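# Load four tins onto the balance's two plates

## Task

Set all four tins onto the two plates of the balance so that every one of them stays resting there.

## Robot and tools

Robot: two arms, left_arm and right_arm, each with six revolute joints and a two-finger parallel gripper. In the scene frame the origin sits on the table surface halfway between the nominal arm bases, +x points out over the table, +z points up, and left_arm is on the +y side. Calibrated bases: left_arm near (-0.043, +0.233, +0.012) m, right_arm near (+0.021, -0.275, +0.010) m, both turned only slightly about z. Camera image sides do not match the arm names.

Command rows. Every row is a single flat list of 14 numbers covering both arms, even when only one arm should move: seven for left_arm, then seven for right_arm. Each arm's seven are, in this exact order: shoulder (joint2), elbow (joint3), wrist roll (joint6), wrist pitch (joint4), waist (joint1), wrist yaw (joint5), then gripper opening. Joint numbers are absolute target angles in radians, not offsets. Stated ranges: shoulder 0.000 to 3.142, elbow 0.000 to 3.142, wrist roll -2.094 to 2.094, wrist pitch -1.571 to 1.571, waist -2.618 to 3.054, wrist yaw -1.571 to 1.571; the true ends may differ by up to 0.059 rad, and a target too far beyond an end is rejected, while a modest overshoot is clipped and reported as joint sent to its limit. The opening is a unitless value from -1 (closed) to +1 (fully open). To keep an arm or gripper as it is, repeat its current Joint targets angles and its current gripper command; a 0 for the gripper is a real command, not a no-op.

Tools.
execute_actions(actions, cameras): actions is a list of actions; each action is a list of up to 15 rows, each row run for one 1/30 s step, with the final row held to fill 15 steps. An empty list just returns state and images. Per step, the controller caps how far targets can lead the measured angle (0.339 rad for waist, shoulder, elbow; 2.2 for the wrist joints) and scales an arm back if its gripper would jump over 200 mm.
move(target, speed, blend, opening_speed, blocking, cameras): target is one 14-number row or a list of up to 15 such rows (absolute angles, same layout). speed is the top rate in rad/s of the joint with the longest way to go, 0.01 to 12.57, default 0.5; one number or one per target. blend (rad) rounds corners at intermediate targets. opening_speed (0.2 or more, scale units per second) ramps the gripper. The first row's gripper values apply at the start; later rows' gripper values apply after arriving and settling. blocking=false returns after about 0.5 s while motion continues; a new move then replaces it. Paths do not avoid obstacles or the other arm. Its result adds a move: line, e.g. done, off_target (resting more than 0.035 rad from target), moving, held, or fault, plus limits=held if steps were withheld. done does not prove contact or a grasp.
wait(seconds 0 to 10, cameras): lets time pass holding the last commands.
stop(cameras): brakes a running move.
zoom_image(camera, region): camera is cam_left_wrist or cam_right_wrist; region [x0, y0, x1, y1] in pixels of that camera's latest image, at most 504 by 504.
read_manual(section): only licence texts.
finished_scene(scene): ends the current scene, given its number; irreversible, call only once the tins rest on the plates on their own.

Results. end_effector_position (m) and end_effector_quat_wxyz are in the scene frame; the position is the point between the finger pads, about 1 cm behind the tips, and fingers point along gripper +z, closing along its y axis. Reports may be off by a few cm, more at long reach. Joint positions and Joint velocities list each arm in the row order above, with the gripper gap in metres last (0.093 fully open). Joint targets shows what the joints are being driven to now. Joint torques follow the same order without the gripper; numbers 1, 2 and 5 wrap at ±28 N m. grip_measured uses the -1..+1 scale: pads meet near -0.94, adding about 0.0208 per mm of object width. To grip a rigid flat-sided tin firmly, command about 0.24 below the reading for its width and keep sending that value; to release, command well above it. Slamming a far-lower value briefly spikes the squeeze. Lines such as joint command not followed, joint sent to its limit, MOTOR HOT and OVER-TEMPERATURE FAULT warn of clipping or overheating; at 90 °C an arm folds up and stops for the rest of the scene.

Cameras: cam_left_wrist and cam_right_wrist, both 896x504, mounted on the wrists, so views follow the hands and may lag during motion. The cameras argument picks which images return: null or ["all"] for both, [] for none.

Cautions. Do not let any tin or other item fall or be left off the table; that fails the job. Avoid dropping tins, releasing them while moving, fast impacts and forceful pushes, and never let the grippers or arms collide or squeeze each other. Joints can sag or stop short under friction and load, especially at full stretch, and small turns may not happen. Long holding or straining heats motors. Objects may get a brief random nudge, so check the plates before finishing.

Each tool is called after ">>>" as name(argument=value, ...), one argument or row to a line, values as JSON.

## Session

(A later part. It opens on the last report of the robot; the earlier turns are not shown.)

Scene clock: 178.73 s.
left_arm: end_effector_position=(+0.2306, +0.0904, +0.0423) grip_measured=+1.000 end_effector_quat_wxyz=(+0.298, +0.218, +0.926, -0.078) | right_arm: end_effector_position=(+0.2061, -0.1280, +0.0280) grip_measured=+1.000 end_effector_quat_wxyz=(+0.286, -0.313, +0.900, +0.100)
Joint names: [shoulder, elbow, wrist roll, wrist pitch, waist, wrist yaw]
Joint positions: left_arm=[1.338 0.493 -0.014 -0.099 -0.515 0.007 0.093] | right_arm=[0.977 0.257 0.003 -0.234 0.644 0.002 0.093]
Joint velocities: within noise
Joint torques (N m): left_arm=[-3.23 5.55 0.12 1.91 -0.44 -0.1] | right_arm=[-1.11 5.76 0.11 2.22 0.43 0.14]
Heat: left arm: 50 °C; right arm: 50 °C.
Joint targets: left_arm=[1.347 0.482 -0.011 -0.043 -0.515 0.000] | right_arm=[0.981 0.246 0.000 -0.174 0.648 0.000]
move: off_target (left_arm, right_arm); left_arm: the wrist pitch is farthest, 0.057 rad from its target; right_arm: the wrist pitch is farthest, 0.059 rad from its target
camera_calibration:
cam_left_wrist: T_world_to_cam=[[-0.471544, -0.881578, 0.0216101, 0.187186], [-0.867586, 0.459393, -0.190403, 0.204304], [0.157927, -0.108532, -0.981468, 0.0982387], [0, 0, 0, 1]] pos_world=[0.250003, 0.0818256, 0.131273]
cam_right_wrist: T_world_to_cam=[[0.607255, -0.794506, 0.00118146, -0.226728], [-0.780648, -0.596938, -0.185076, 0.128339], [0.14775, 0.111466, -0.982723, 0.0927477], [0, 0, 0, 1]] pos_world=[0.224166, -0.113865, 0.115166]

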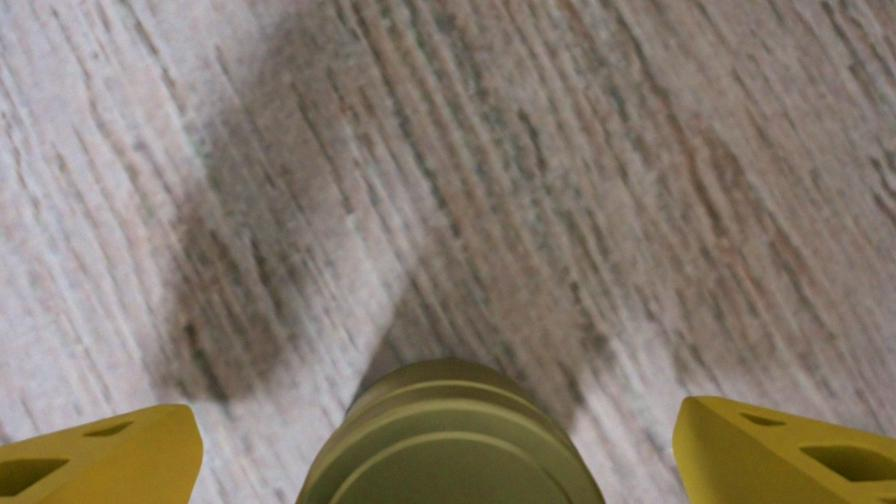

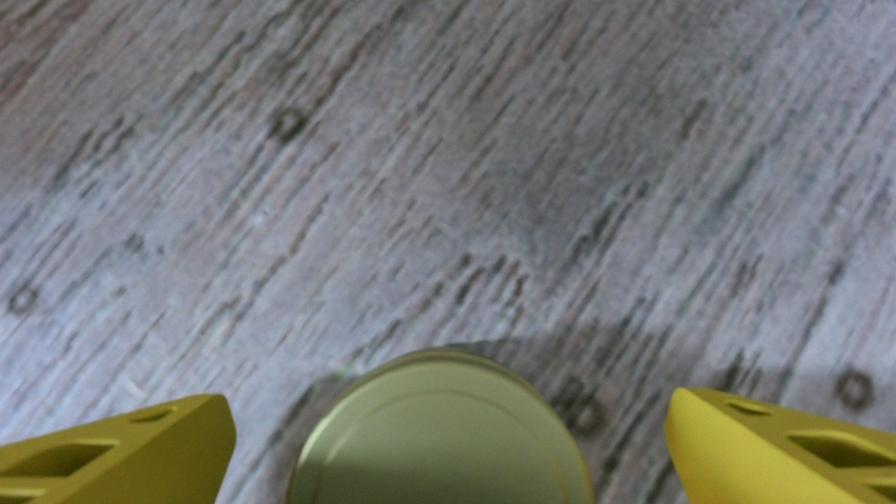

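>>> move(
  target=[
    [1.347,0.482,0,-0.042,-0.515,0,-0.3,0.981,0.246,0,-0.175,0.648,0,-0.3],
    [1.25,1.35,0,-1.02,-0.515,0,-0.3,1.0,1.1,0,-1.03,0.648,0,-0.3],
    [1.633,1.565,0,-0.815,-0.262,0,-0.3,1.476,1.39,0,-0.80,0.377,0,-0.3],
  ],
  speed=0.6,
  blend=[0,0.05,0],
  opening_speed=0.8,
)

Scene clock: 204.20 s.
left_arm: end_effector_position=(+0.3671, +0.1407, +0.2200) grip_measured=-0.072 end_effector_quat_wxyz=(+0.290, +0.100, +0.951, -0.032) | right_arm: end_effector_position=(+0.3687, -0.1259, +0.2077) grip_measured=-0.057 end_effector_quat_wxyz=(+0.276, -0.192, +0.940, +0.056)
Joint names: [shoulder, elbow, wrist roll, wrist pitch, waist, wrist yaw]
Joint positions: left_arm=[1.629 1.517 -0.011 -0.867 -0.262 -0.005 0.042] | right_arm=[1.481 1.341 0.003 -0.86 0.377 0.002 0.042]
Joint velocities: within noise
Joint torques (N m): left_arm=[-7.53 11.59 0.23 1.82 -0.4 -0.09] | right_arm=[-6.64 11.55 0.12 2.11 0.06 0.16]
Heat: left arm: 50 °C; right arm: 49 °C.
Joint targets: left_arm=[1.633 1.565 0.003 -0.814 -0.262 -0.010] | right_arm=[1.476 1.390 0.000 -0.800 0.377 0.000]
move: off_target (left_arm, right_arm); left_arm: the wrist pitch is farthest, 0.052 rad from its target; right_arm: the wrist pitch is farthest, 0.060 rad from its target
camera_calibration:
cam_left_wrist: T_world_to_cam=[[-0.231439, -0.972795, 0.0102695, 0.219238], [-0.961264, 0.227046, -0.156273, 0.393108], [0.14969, -0.0460394, -0.987661, 0.252134], [0, 0, 0, 1]] pos_world=[0.390879, 0.135628, 0.308204]
cam_right_wrist: T_world_to_cam=[[0.376492, -0.926417, 0.0020634, -0.255711], [-0.917134, -0.373033, -0.140397, 0.359029], [0.130836, 0.0509662, -0.990093, 0.245318], [0, 0, 0, 1]] pos_world=[0.393454, -0.115469, 0.293822]

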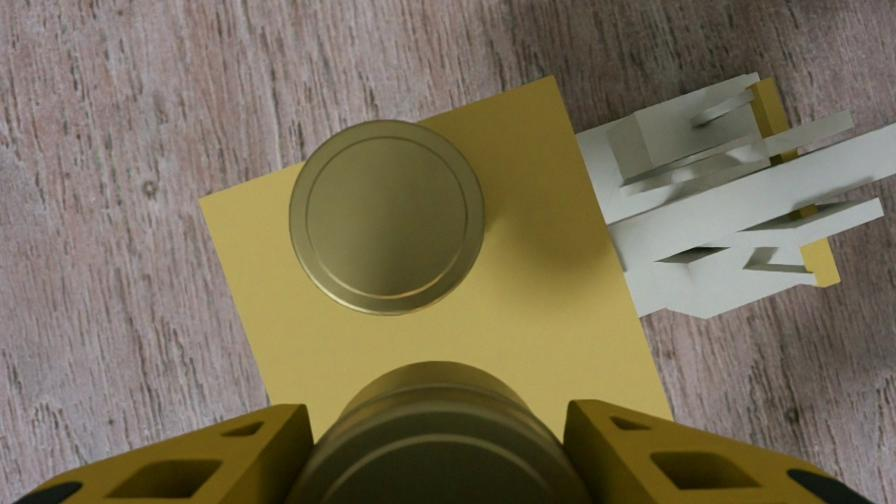

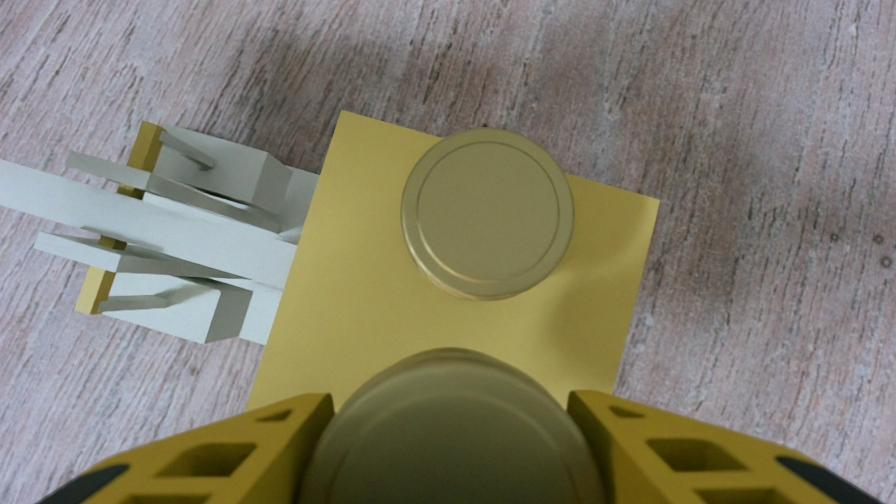

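>>> move(
  target=[1.63,1.322,0,-0.59,-0.269,0,-0.3,1.472,1.153,0,-0.575,0.382,0,-0.3],
  speed=0.25,
)

Scene clock: 228.73 s.
left_arm: end_effector_position=(+0.3748, +0.1389, +0.1778) grip_measured=-0.072 end_effector_quat_wxyz=(+0.305, +0.100, +0.947, -0.033) | right_arm: end_effector_position=(+0.3768, -0.1223, +0.1685) grip_measured=-0.057 end_effector_quat_wxyz=(+0.295, -0.190, +0.934, +0.060)
Joint names: [shoulder, elbow, wrist roll, wrist pitch, waist, wrist yaw]
Joint positions: left_arm=[1.629 1.332 -0.011 -0.651 -0.262 -0.005 0.042] | right_arm=[1.481 1.163 0.003 -0.641 0.377 0.002 0.042]
Joint velocities: within noise
Joint torques (N m): left_arm=[-7.92 6.58 0.2 1.96 -0.94 0.05] | right_arm=[-7.34 6.65 0.08 2.13 0.72 0.09]
Heat: left arm: 54 °C; right arm: 52 °C.
Joint targets: left_arm=[1.630 1.322 0.000 -0.590 -0.269 0.000] | right_arm=[1.472 1.153 0.000 -0.576 0.382 0.000]
move: off_target (left_arm, right_arm); left_arm: the wrist pitch is farthest, 0.061 rad from its target; right_arm: the wrist pitch is farthest, 0.066 rad from its target
camera_calibration:
cam_left_wrist: T_world_to_cam=[[-0.231711, -0.972734, 0.00991534, 0.21987], [-0.956043, 0.225829, -0.187038, 0.398037], [0.179699, -0.0528184, -0.982303, 0.197921], [0, 0, 0, 1]] pos_world=[0.395921, 0.134441, 0.266686]
cam_right_wrist: T_world_to_cam=[[0.376417, -0.926449, 0.0012738, -0.255303], [-0.910981, -0.370382, -0.181467, 0.367333], [0.168592, 0.0671469, -0.983396, 0.191864], [0, 0, 0, 1]] pos_world=[0.398387, -0.113355, 0.255662]

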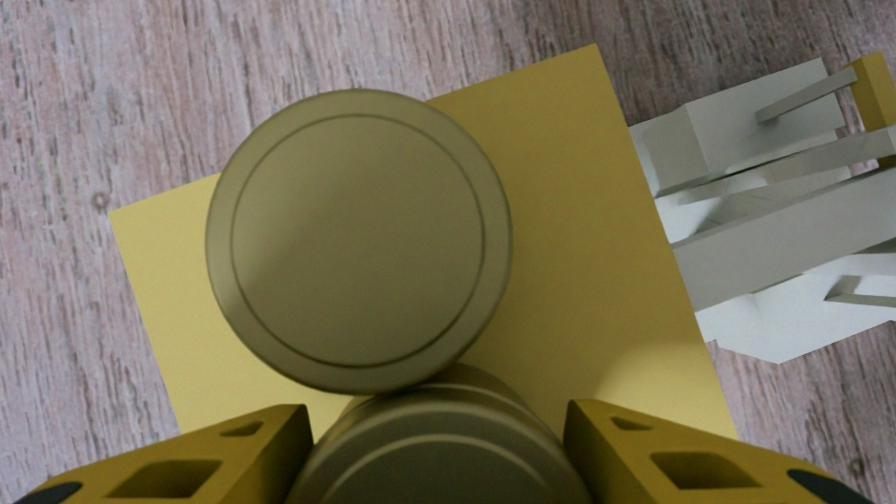

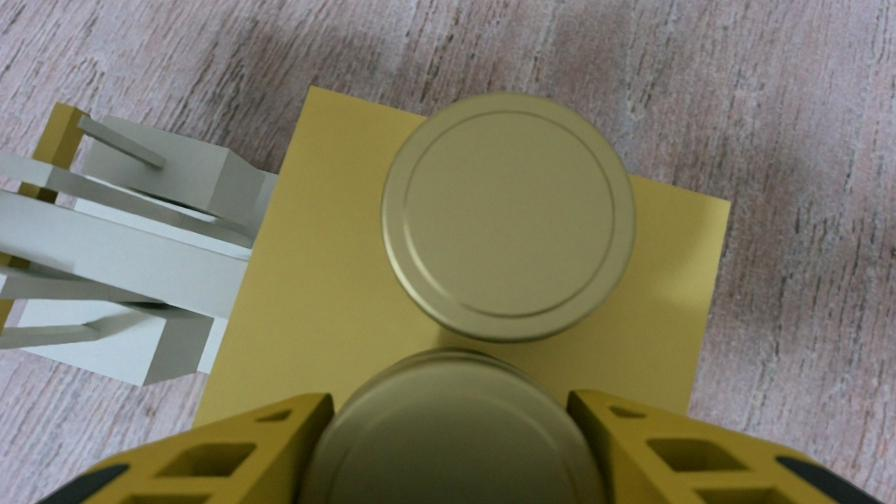

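>>> move(
  target=[1.585,1.268,0,-0.57,-0.288,0,-0.3,1.446,1.117,0,-0.555,0.392,0,-0.3],
  speed=0.2,
)

Scene clock: 244.00 s.
left_arm: end_effector_position=(+0.3709, +0.1328, +0.1682) grip_measured=-0.072 end_effector_quat_wxyz=(+0.305, +0.106, +0.946, -0.036) | right_arm: end_effector_position=(+0.3748, -0.1200, +0.1645) grip_measured=-0.057 end_effector_quat_wxyz=(+0.300, -0.194, +0.932, +0.063)
Joint names: [shoulder, elbow, wrist roll, wrist pitch, waist, wrist yaw]
Joint positions: left_arm=[1.621 1.286 -0.014 -0.611 -0.278 -0.005 0.042] | right_arm=[1.471 1.133 0.003 -0.61 0.385 0.002 0.042]
Joint velocities: within noise
Joint torques (N m): left_arm=[-11.48 5.87 0.2 1.77 -1.18 0.05] | right_arm=[-8.62 5.94 0.12 2.04 0.79 0.1]
Heat: left arm: 53 °C; right arm: 51 °C.
Joint targets: left_arm=[1.585 1.268 -0.003 -0.570 -0.288 0.000] | right_arm=[1.446 1.117 0.000 -0.555 0.392 0.000]
move: off_target (left_arm, right_arm); left_arm: the wrist pitch is farthest, 0.041 rad from its target; right_arm: the wrist pitch is farthest, 0.055 rad from its target
camera_calibration:
cam_left_wrist: T_world_to_cam=[[-0.244909, -0.969475, 0.0117678, 0.217272], [-0.952793, 0.238413, -0.188, 0.391111], [0.179456, -0.0572552, -0.982099, 0.189606], [0, 0, 0, 1]] pos_world=[0.391834, 0.12825, 0.257184]
cam_right_wrist: T_world_to_cam=[[0.38352, -0.923532, 0.00109804, -0.254656], [-0.906378, -0.376624, -0.191396, 0.364707], [0.177174, 0.0724091, -0.981512, 0.185315], [0, 0, 0, 1]] pos_world=[0.395395, -0.111243, 0.251972]

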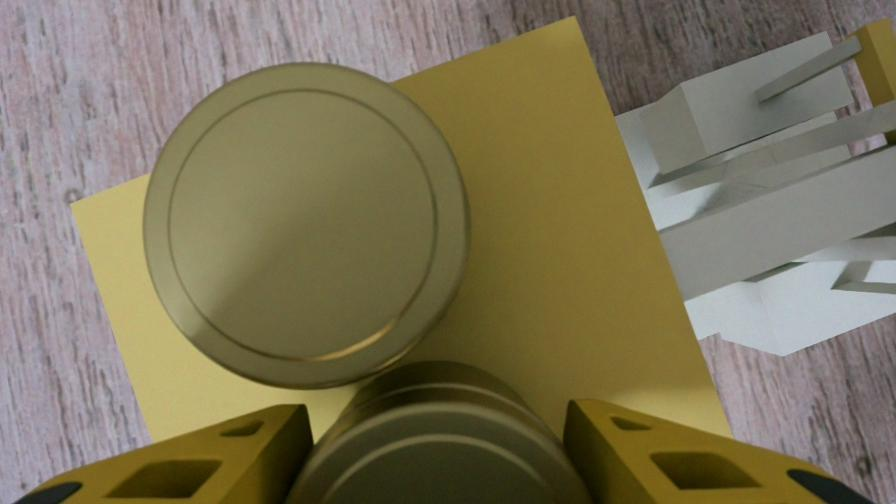

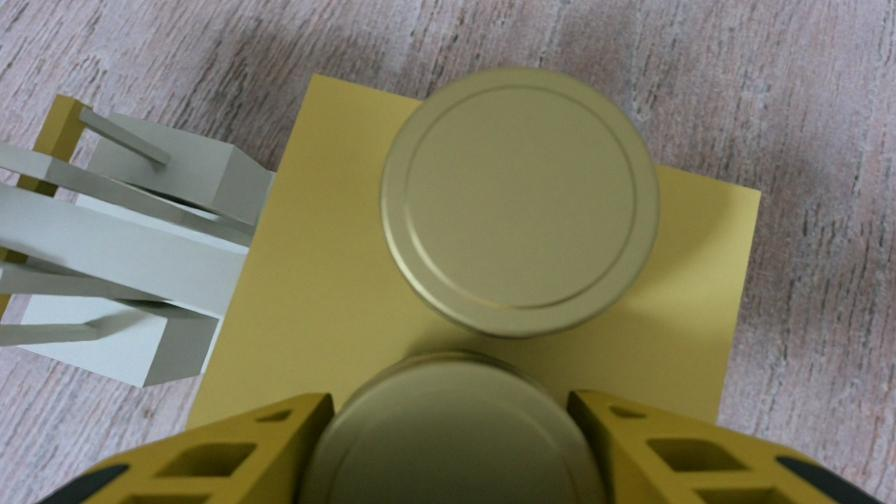

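>>> move(
  target=[1.60,1.275,0,-0.57,-0.285,0,-0.3,1.446,1.097,0,-0.535,0.390,0,-0.3],
  speed=0.12,
)

Scene clock: 256.23 s.
left_arm: end_effector_position=(+0.3709, +0.1328, +0.1684) grip_measured=-0.072 end_effector_quat_wxyz=(+0.305, +0.106, +0.946, -0.036) | right_arm: end_effector_position=(+0.3755, -0.1197, +0.1641) grip_measured=-0.057 end_effector_quat_wxyz=(+0.307, -0.193, +0.930, +0.064)
Joint names: [shoulder, elbow, wrist roll, wrist pitch, waist, wrist yaw]
Joint positions: left_arm=[1.621 1.286 -0.014 -0.611 -0.278 -0.005 0.042] | right_arm=[1.464 1.116 0.003 -0.586 0.385 0.002 0.042]
Joint velocities: within noise
Joint torques (N m): left_arm=[-10 6.56 0.22 1.77 -0.95 0.04] | right_arm=[-8.13 5.86 0.11 2.14 0.44 0.14]
Heat: left arm: 51 °C; right arm: 51 °C.
Joint targets: left_arm=[1.600 1.275 0.000 -0.570 -0.285 0.000] | right_arm=[1.446 1.097 0.000 -0.535 0.390 0.000]
move: off_target (left_arm, right_arm); left_arm: the wrist pitch is farthest, 0.041 rad from its target; right_arm: the wrist pitch is farthest, 0.051 rad from its target
camera_calibration:
cam_left_wrist: T_world_to_cam=[[-0.244921, -0.969473, 0.0116676, 0.217277], [-0.952714, 0.23842, -0.188393, 0.391103], [0.17986, -0.0572571, -0.982025, 0.189545], [0, 0, 0, 1]] pos_world=[0.391734, 0.12825, 0.257284]
cam_right_wrist: T_world_to_cam=[[0.383478, -0.92355, 0.000681994, -0.254529], [-0.90368, -0.37538, -0.206039, 0.366915], [0.190543, 0.0783951, -0.978544, 0.179874], [0, 0, 0, 1]] pos_world=[0.394906, -0.111438, 0.251787]

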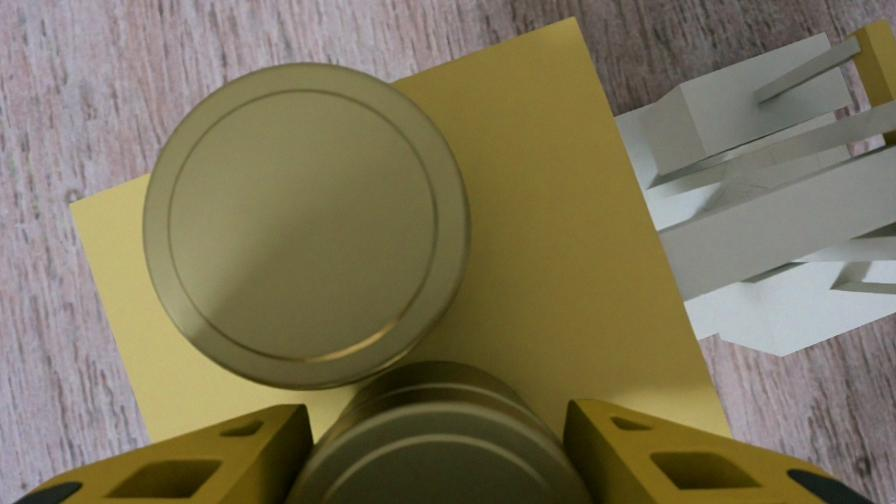

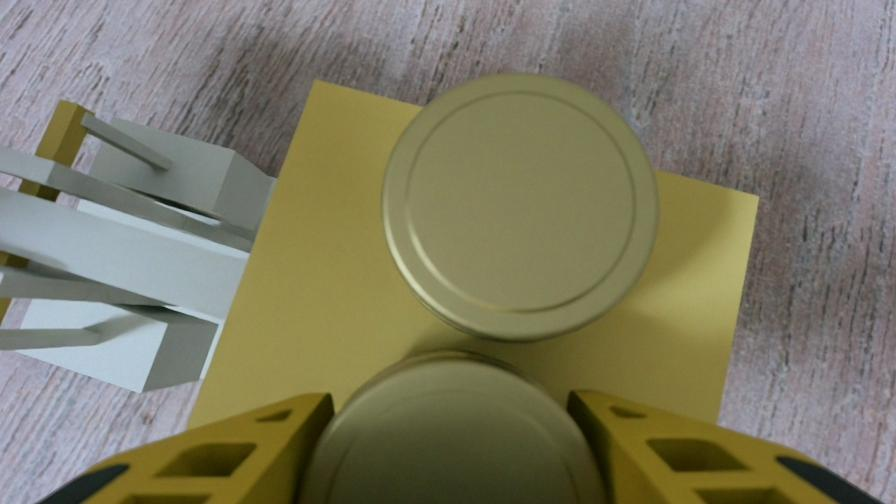

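>>> move(
  target=[1.61,1.275,0,-0.57,-0.285,0,-0.3,1.462,1.078,0,-0.515,0.390,0,-0.3],
  speed=0.12,
)

Scene clock: 260.70 s.
left_arm: end_effector_position=(+0.3715, +0.1327, +0.1688) grip_measured=-0.072 end_effector_quat_wxyz=(+0.306, +0.106, +0.945, -0.037) | right_arm: end_effector_position=(+0.3778, -0.1187, +0.1628) grip_measured=-0.057 end_effector_quat_wxyz=(+0.314, -0.193, +0.927, +0.065)
Joint names: [shoulder, elbow, wrist roll, wrist pitch, waist, wrist yaw]
Joint positions: left_arm=[1.621 1.286 -0.014 -0.608 -0.278 -0.005 0.042] | right_arm=[1.464 1.102 0.003 -0.556 0.385 0.002 0.042]
Joint velocities: within noise
Joint torques (N m): left_arm=[-9.02 6.53 0.23 1.75 -0.96 0.05] | right_arm=[-6.5 5.37 0.06 2 0.39 0.13]
Heat: left arm: 51 °C; right arm: 51 °C.
Joint targets: left_arm=[1.610 1.275 0.000 -0.570 -0.285 0.000] | right_arm=[1.462 1.078 0.000 -0.515 0.390 0.000]
move: off_target (left_arm, right_arm); left_arm: the wrist pitch is farthest, 0.038 rad from its target; right_arm: the wrist pitch is farthest, 0.041 rad from its target
camera_calibration:
cam_left_wrist: T_world_to_cam=[[-0.244898, -0.969478, 0.0117439, 0.217244], [-0.952171, 0.238207, -0.191385, 0.392182], [0.182746, -0.058052, -0.981445, 0.188778], [0, 0, 0, 1]] pos_world=[0.392128, 0.128151, 0.257782]
cam_right_wrist: T_world_to_cam=[[0.383526, -0.92353, 0.000416977, -0.25453], [-0.900713, -0.37415, -0.220745, 0.370518], [0.204021, 0.0842858, -0.975331, 0.173178], [0, 0, 0, 1]] pos_world=[0.396018, -0.111033, 0.250802]

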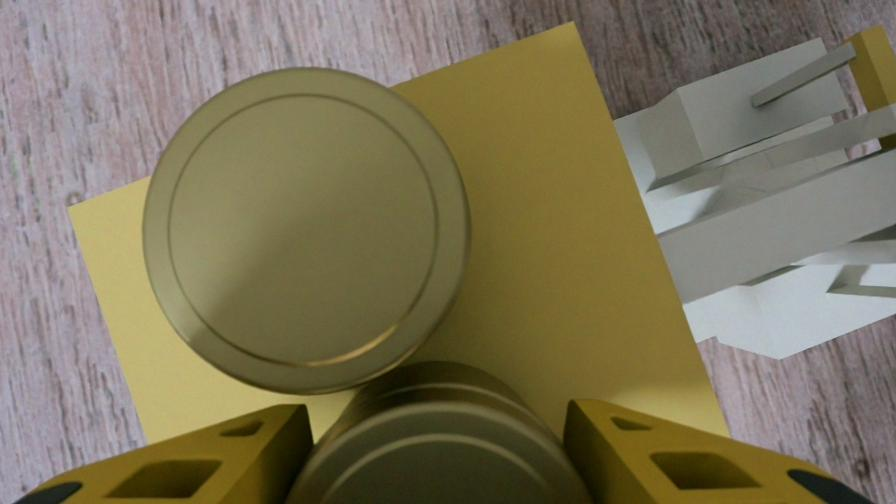

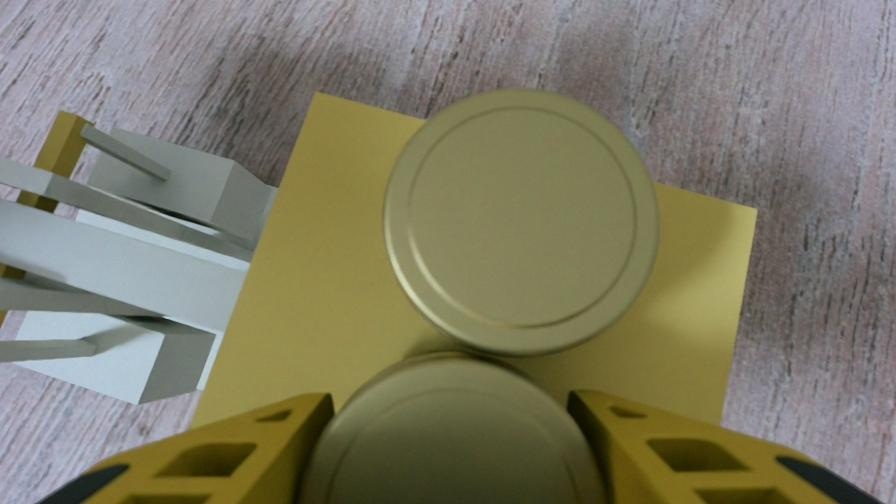

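>>> move(
  target=[1.615,1.275,0,-0.57,-0.285,0,0.45,1.462,1.085,0,-0.515,0.390,0,0.45],
  opening_speed=0.6,
)

Scene clock: 266.17 s.
left_arm: end_effector_position=(+0.3718, +0.1326, +0.1690) grip_measured=+0.447 end_effector_quat_wxyz=(+0.307, +0.106, +0.945, -0.036) | right_arm: end_effector_position=(+0.3774, -0.1189, +0.1616) grip_measured=+0.448 end_effector_quat_wxyz=(+0.313, -0.193, +0.928, +0.065)
Joint names: [shoulder, elbow, wrist roll, wrist pitch, waist, wrist yaw]
Joint positions: left_arm=[1.621 1.286 -0.013 -0.607 -0.278 -0.005 0.067] | right_arm=[1.464 1.099 0.003 -0.555 0.385 0.002 0.067]
Joint velocities: within noise
Joint torques (N m): left_arm=[-8.57 6.54 0.23 1.74 -0.99 0.05] | right_arm=[-6.34 6.08 0.11 1.98 0.61 0.13]
Heat: left arm: 51 °C; right arm: 50 °C.
Joint targets: left_arm=[1.615 1.275 0.002 -0.570 -0.285 0.000] | right_arm=[1.462 1.085 0.000 -0.515 0.390 0.000]
move: off_target (left_arm, right_arm); left_arm: the wrist pitch is farthest, 0.037 rad from its target; right_arm: the wrist pitch is farthest, 0.040 rad from its target
camera_calibration:
cam_left_wrist: T_world_to_cam=[[-0.246145, -0.969173, 0.0108263, 0.217854], [-0.951541, 0.239512, -0.192883, 0.392329], [0.184344, -0.0577788, -0.981162, 0.188314], [0, 0, 0, 1]] pos_world=[0.392226, 0.128051, 0.258082]
cam_right_wrist: T_world_to_cam=[[0.383455, -0.92356, 0.000489009, -0.2545], [-0.901125, -0.374256, -0.218873, 0.369628], [0.202325, 0.0834871, -0.975753, 0.172763], [0, 0, 0, 1]] pos_world=[0.395716, -0.111134, 0.2496]

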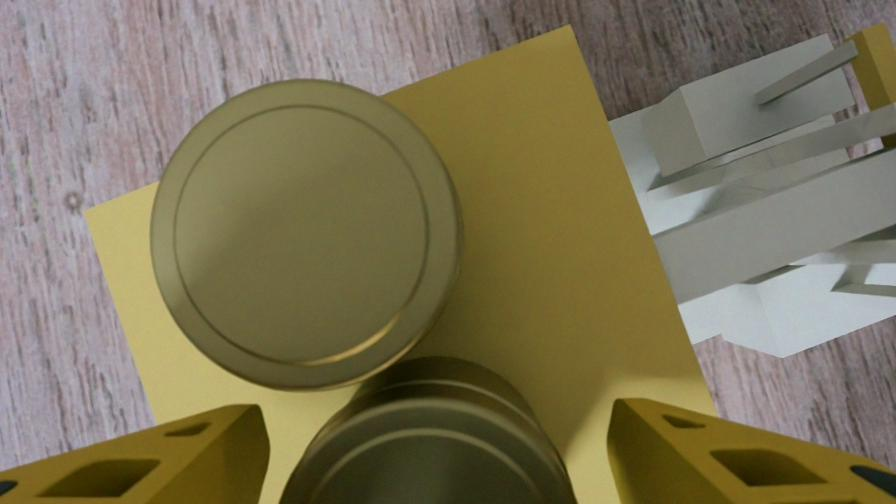

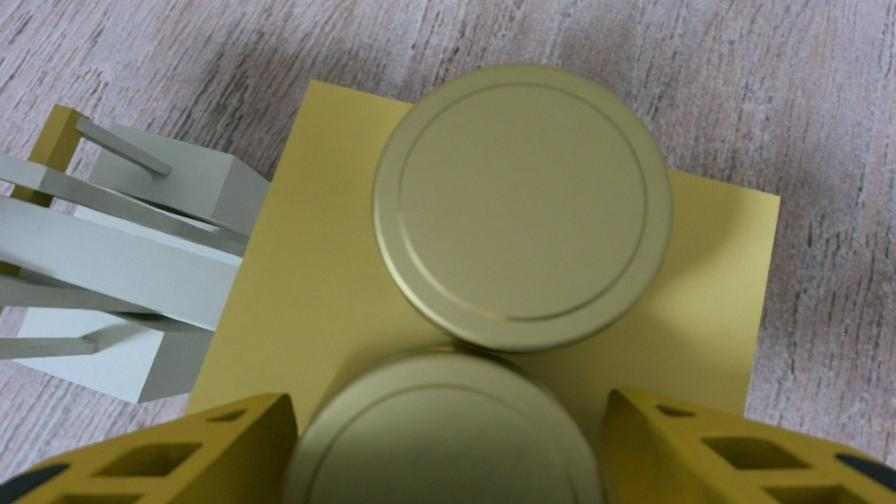

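>>> move(
  target=[
    [1.466,1.45,0,-0.86,-0.280,0,0.45,1.313,1.305,0,-0.88,0.385,0,0.45],
    [1.2,1.5,0,-1.1,-0.25,0,0.45,1.2,1.5,0,-1.1,0.25,0,0.45],
  ],
  speed=[0.3,0.7],
  blend=[0.05,0],
)

>>> wait(
  seconds=1.0,
)

Scene clock: 278.23 s.
left_arm: end_effector_position=(+0.2635, +0.1656, +0.3259) grip_measured=+0.447 end_effector_quat_wxyz=(+0.383, +0.098, +0.918, -0.041) | right_arm: end_effector_position=(+0.3230, -0.1877, +0.3203) grip_measured=+0.448 end_effector_quat_wxyz=(+0.376, -0.128, +0.916, +0.053)
Joint names: [shoulder, elbow, wrist roll, wrist pitch, waist, wrist yaw]
Joint positions: left_arm=[1.194 1.475 -0.002 -1.061 -0.256 -0.002 0.067] | right_arm=[1.199 1.471 0.003 -1.064 0.253 0.002 0.067]
Joint velocities: within noise
Joint torques (N m): left_arm=[-2.55 9.11 0.22 1.26 -0.01 0.04] | right_arm=[-3.52 9.5 0.1 1.39 -0.46 0.19]
Heat: left arm: 51 °C; right arm: 50 °C.
Joint targets: left_arm=[1.200 1.500 0.011 -1.100 -0.250 0.003] | right_arm=[1.200 1.500 0.000 -1.099 0.250 0.000]
move: off_target (left_arm, right_arm); left_arm: the wrist pitch is farthest, 0.039 rad from its target; right_arm: the wrist pitch is farthest, 0.036 rad from its target
camera_calibration:
cam_left_wrist: T_world_to_cam=[[-0.235703, -0.971819, 0.00356053, 0.221447], [-0.911148, 0.219711, -0.348621, 0.355065], [0.338014, -0.0854153, -0.937257, 0.313861], [0, 0, 0, 1]] pos_world=[0.269623, 0.164003, 0.417163]
cam_right_wrist: T_world_to_cam=[[0.259411, -0.965765, -0.00204788, -0.264328], [-0.908027, -0.243179, -0.341101, 0.395688], [0.328926, 0.0903449, -0.940024, 0.293297], [0, 0, 0, 1]] pos_world=[0.331392, -0.185554, 0.410135]

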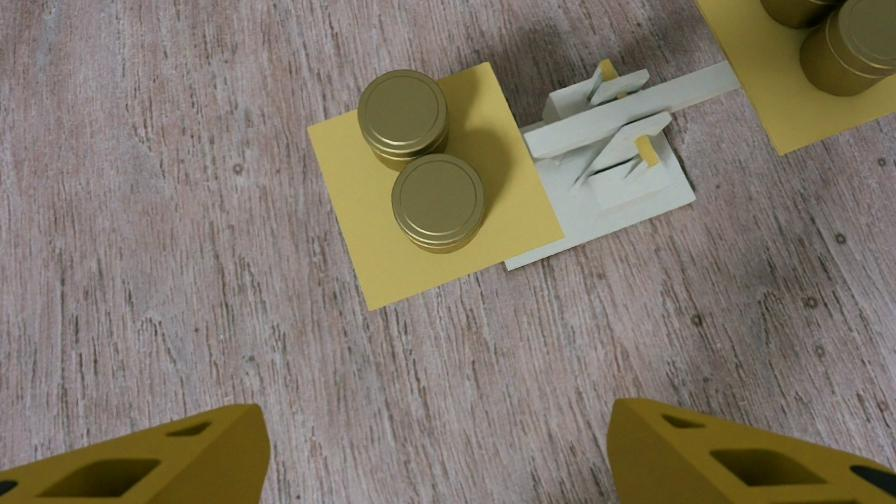

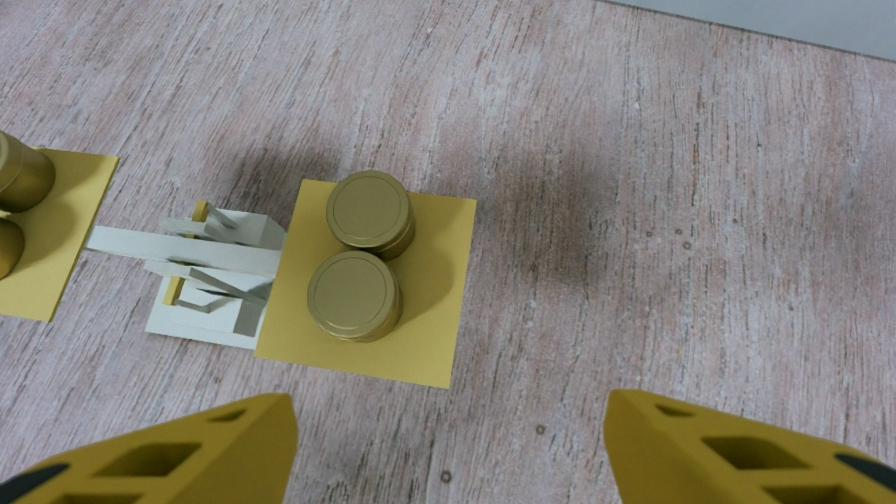

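Scene clock: 279.23 s.
left_arm: end_effector_position=(+0.2632, +0.1656, +0.3257) grip_measured=+0.447 end_effector_quat_wxyz=(+0.382, +0.099, +0.918, -0.041) | right_arm: end_effector_position=(+0.3228, -0.1877, +0.3200) grip_measured=+0.448 end_effector_quat_wxyz=(+0.375, -0.128, +0.917, +0.053)
Joint names: [shoulder, elbow, wrist roll, wrist pitch, waist, wrist yaw]
Joint positions: left_arm=[1.194 1.475 -0.002 -1.062 -0.256 -0.002 0.067] | right_arm=[1.199 1.471 0.003 -1.066 0.253 0.002 0.067]
Joint velocities: within noise
Joint torques (N m): left_arm=[-2.58 9.11 0.21 1.24 0.01 0.05] | right_arm=[-3 9.68 0.06 1.37 -0.31 0.17]
Heat: left arm: 51 °C; right arm: 50 °C.
Joint targets: left_arm=[1.200 1.500 0.011 -1.101 -0.250 0.003] | right_arm=[1.200 1.500 0.000 -1.100 0.250 0.000]
Tool commands: left_gripper/opening=+0.45 right_gripper/opening=+0.45
wait: 1.00 s; at rest by 0.17 s
camera_calibration:
cam_left_wrist: T_world_to_cam=[[-0.235667, -0.971827, 0.00353429, 0.221524], [-0.911704, 0.219825, -0.347093, 0.354345], [0.336537, -0.0850207, -0.937824, 0.314193], [0, 0, 0, 1]] pos_world=[0.269526, 0.164102, 0.416865]
cam_right_wrist: T_world_to_cam=[[0.259458, -0.965752, -0.00200516, -0.264308], [-0.908517, -0.243376, -0.339654, 0.394935], [0.327534, 0.0899478, -0.940548, 0.293682], [0, 0, 0, 1]] pos_world=[0.331191, -0.185554, 0.409833]

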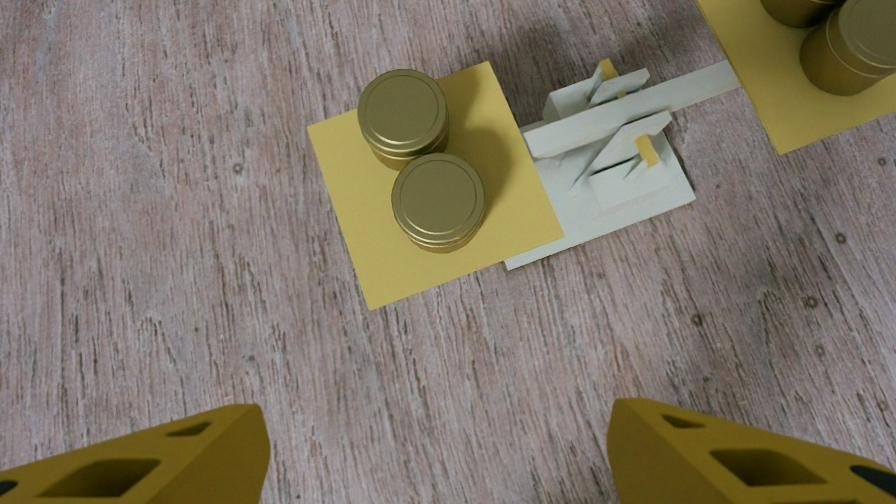

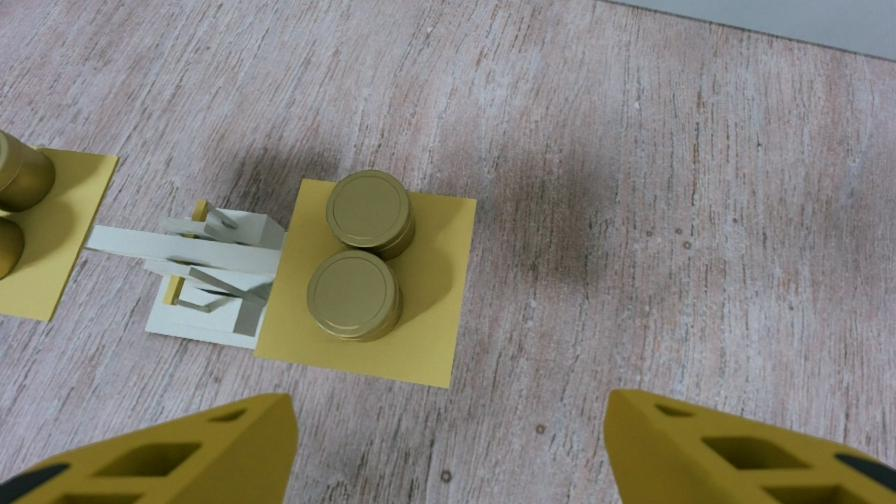

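>>> finished_scene(
  scene=2,
)

The scene is finished: the task was done.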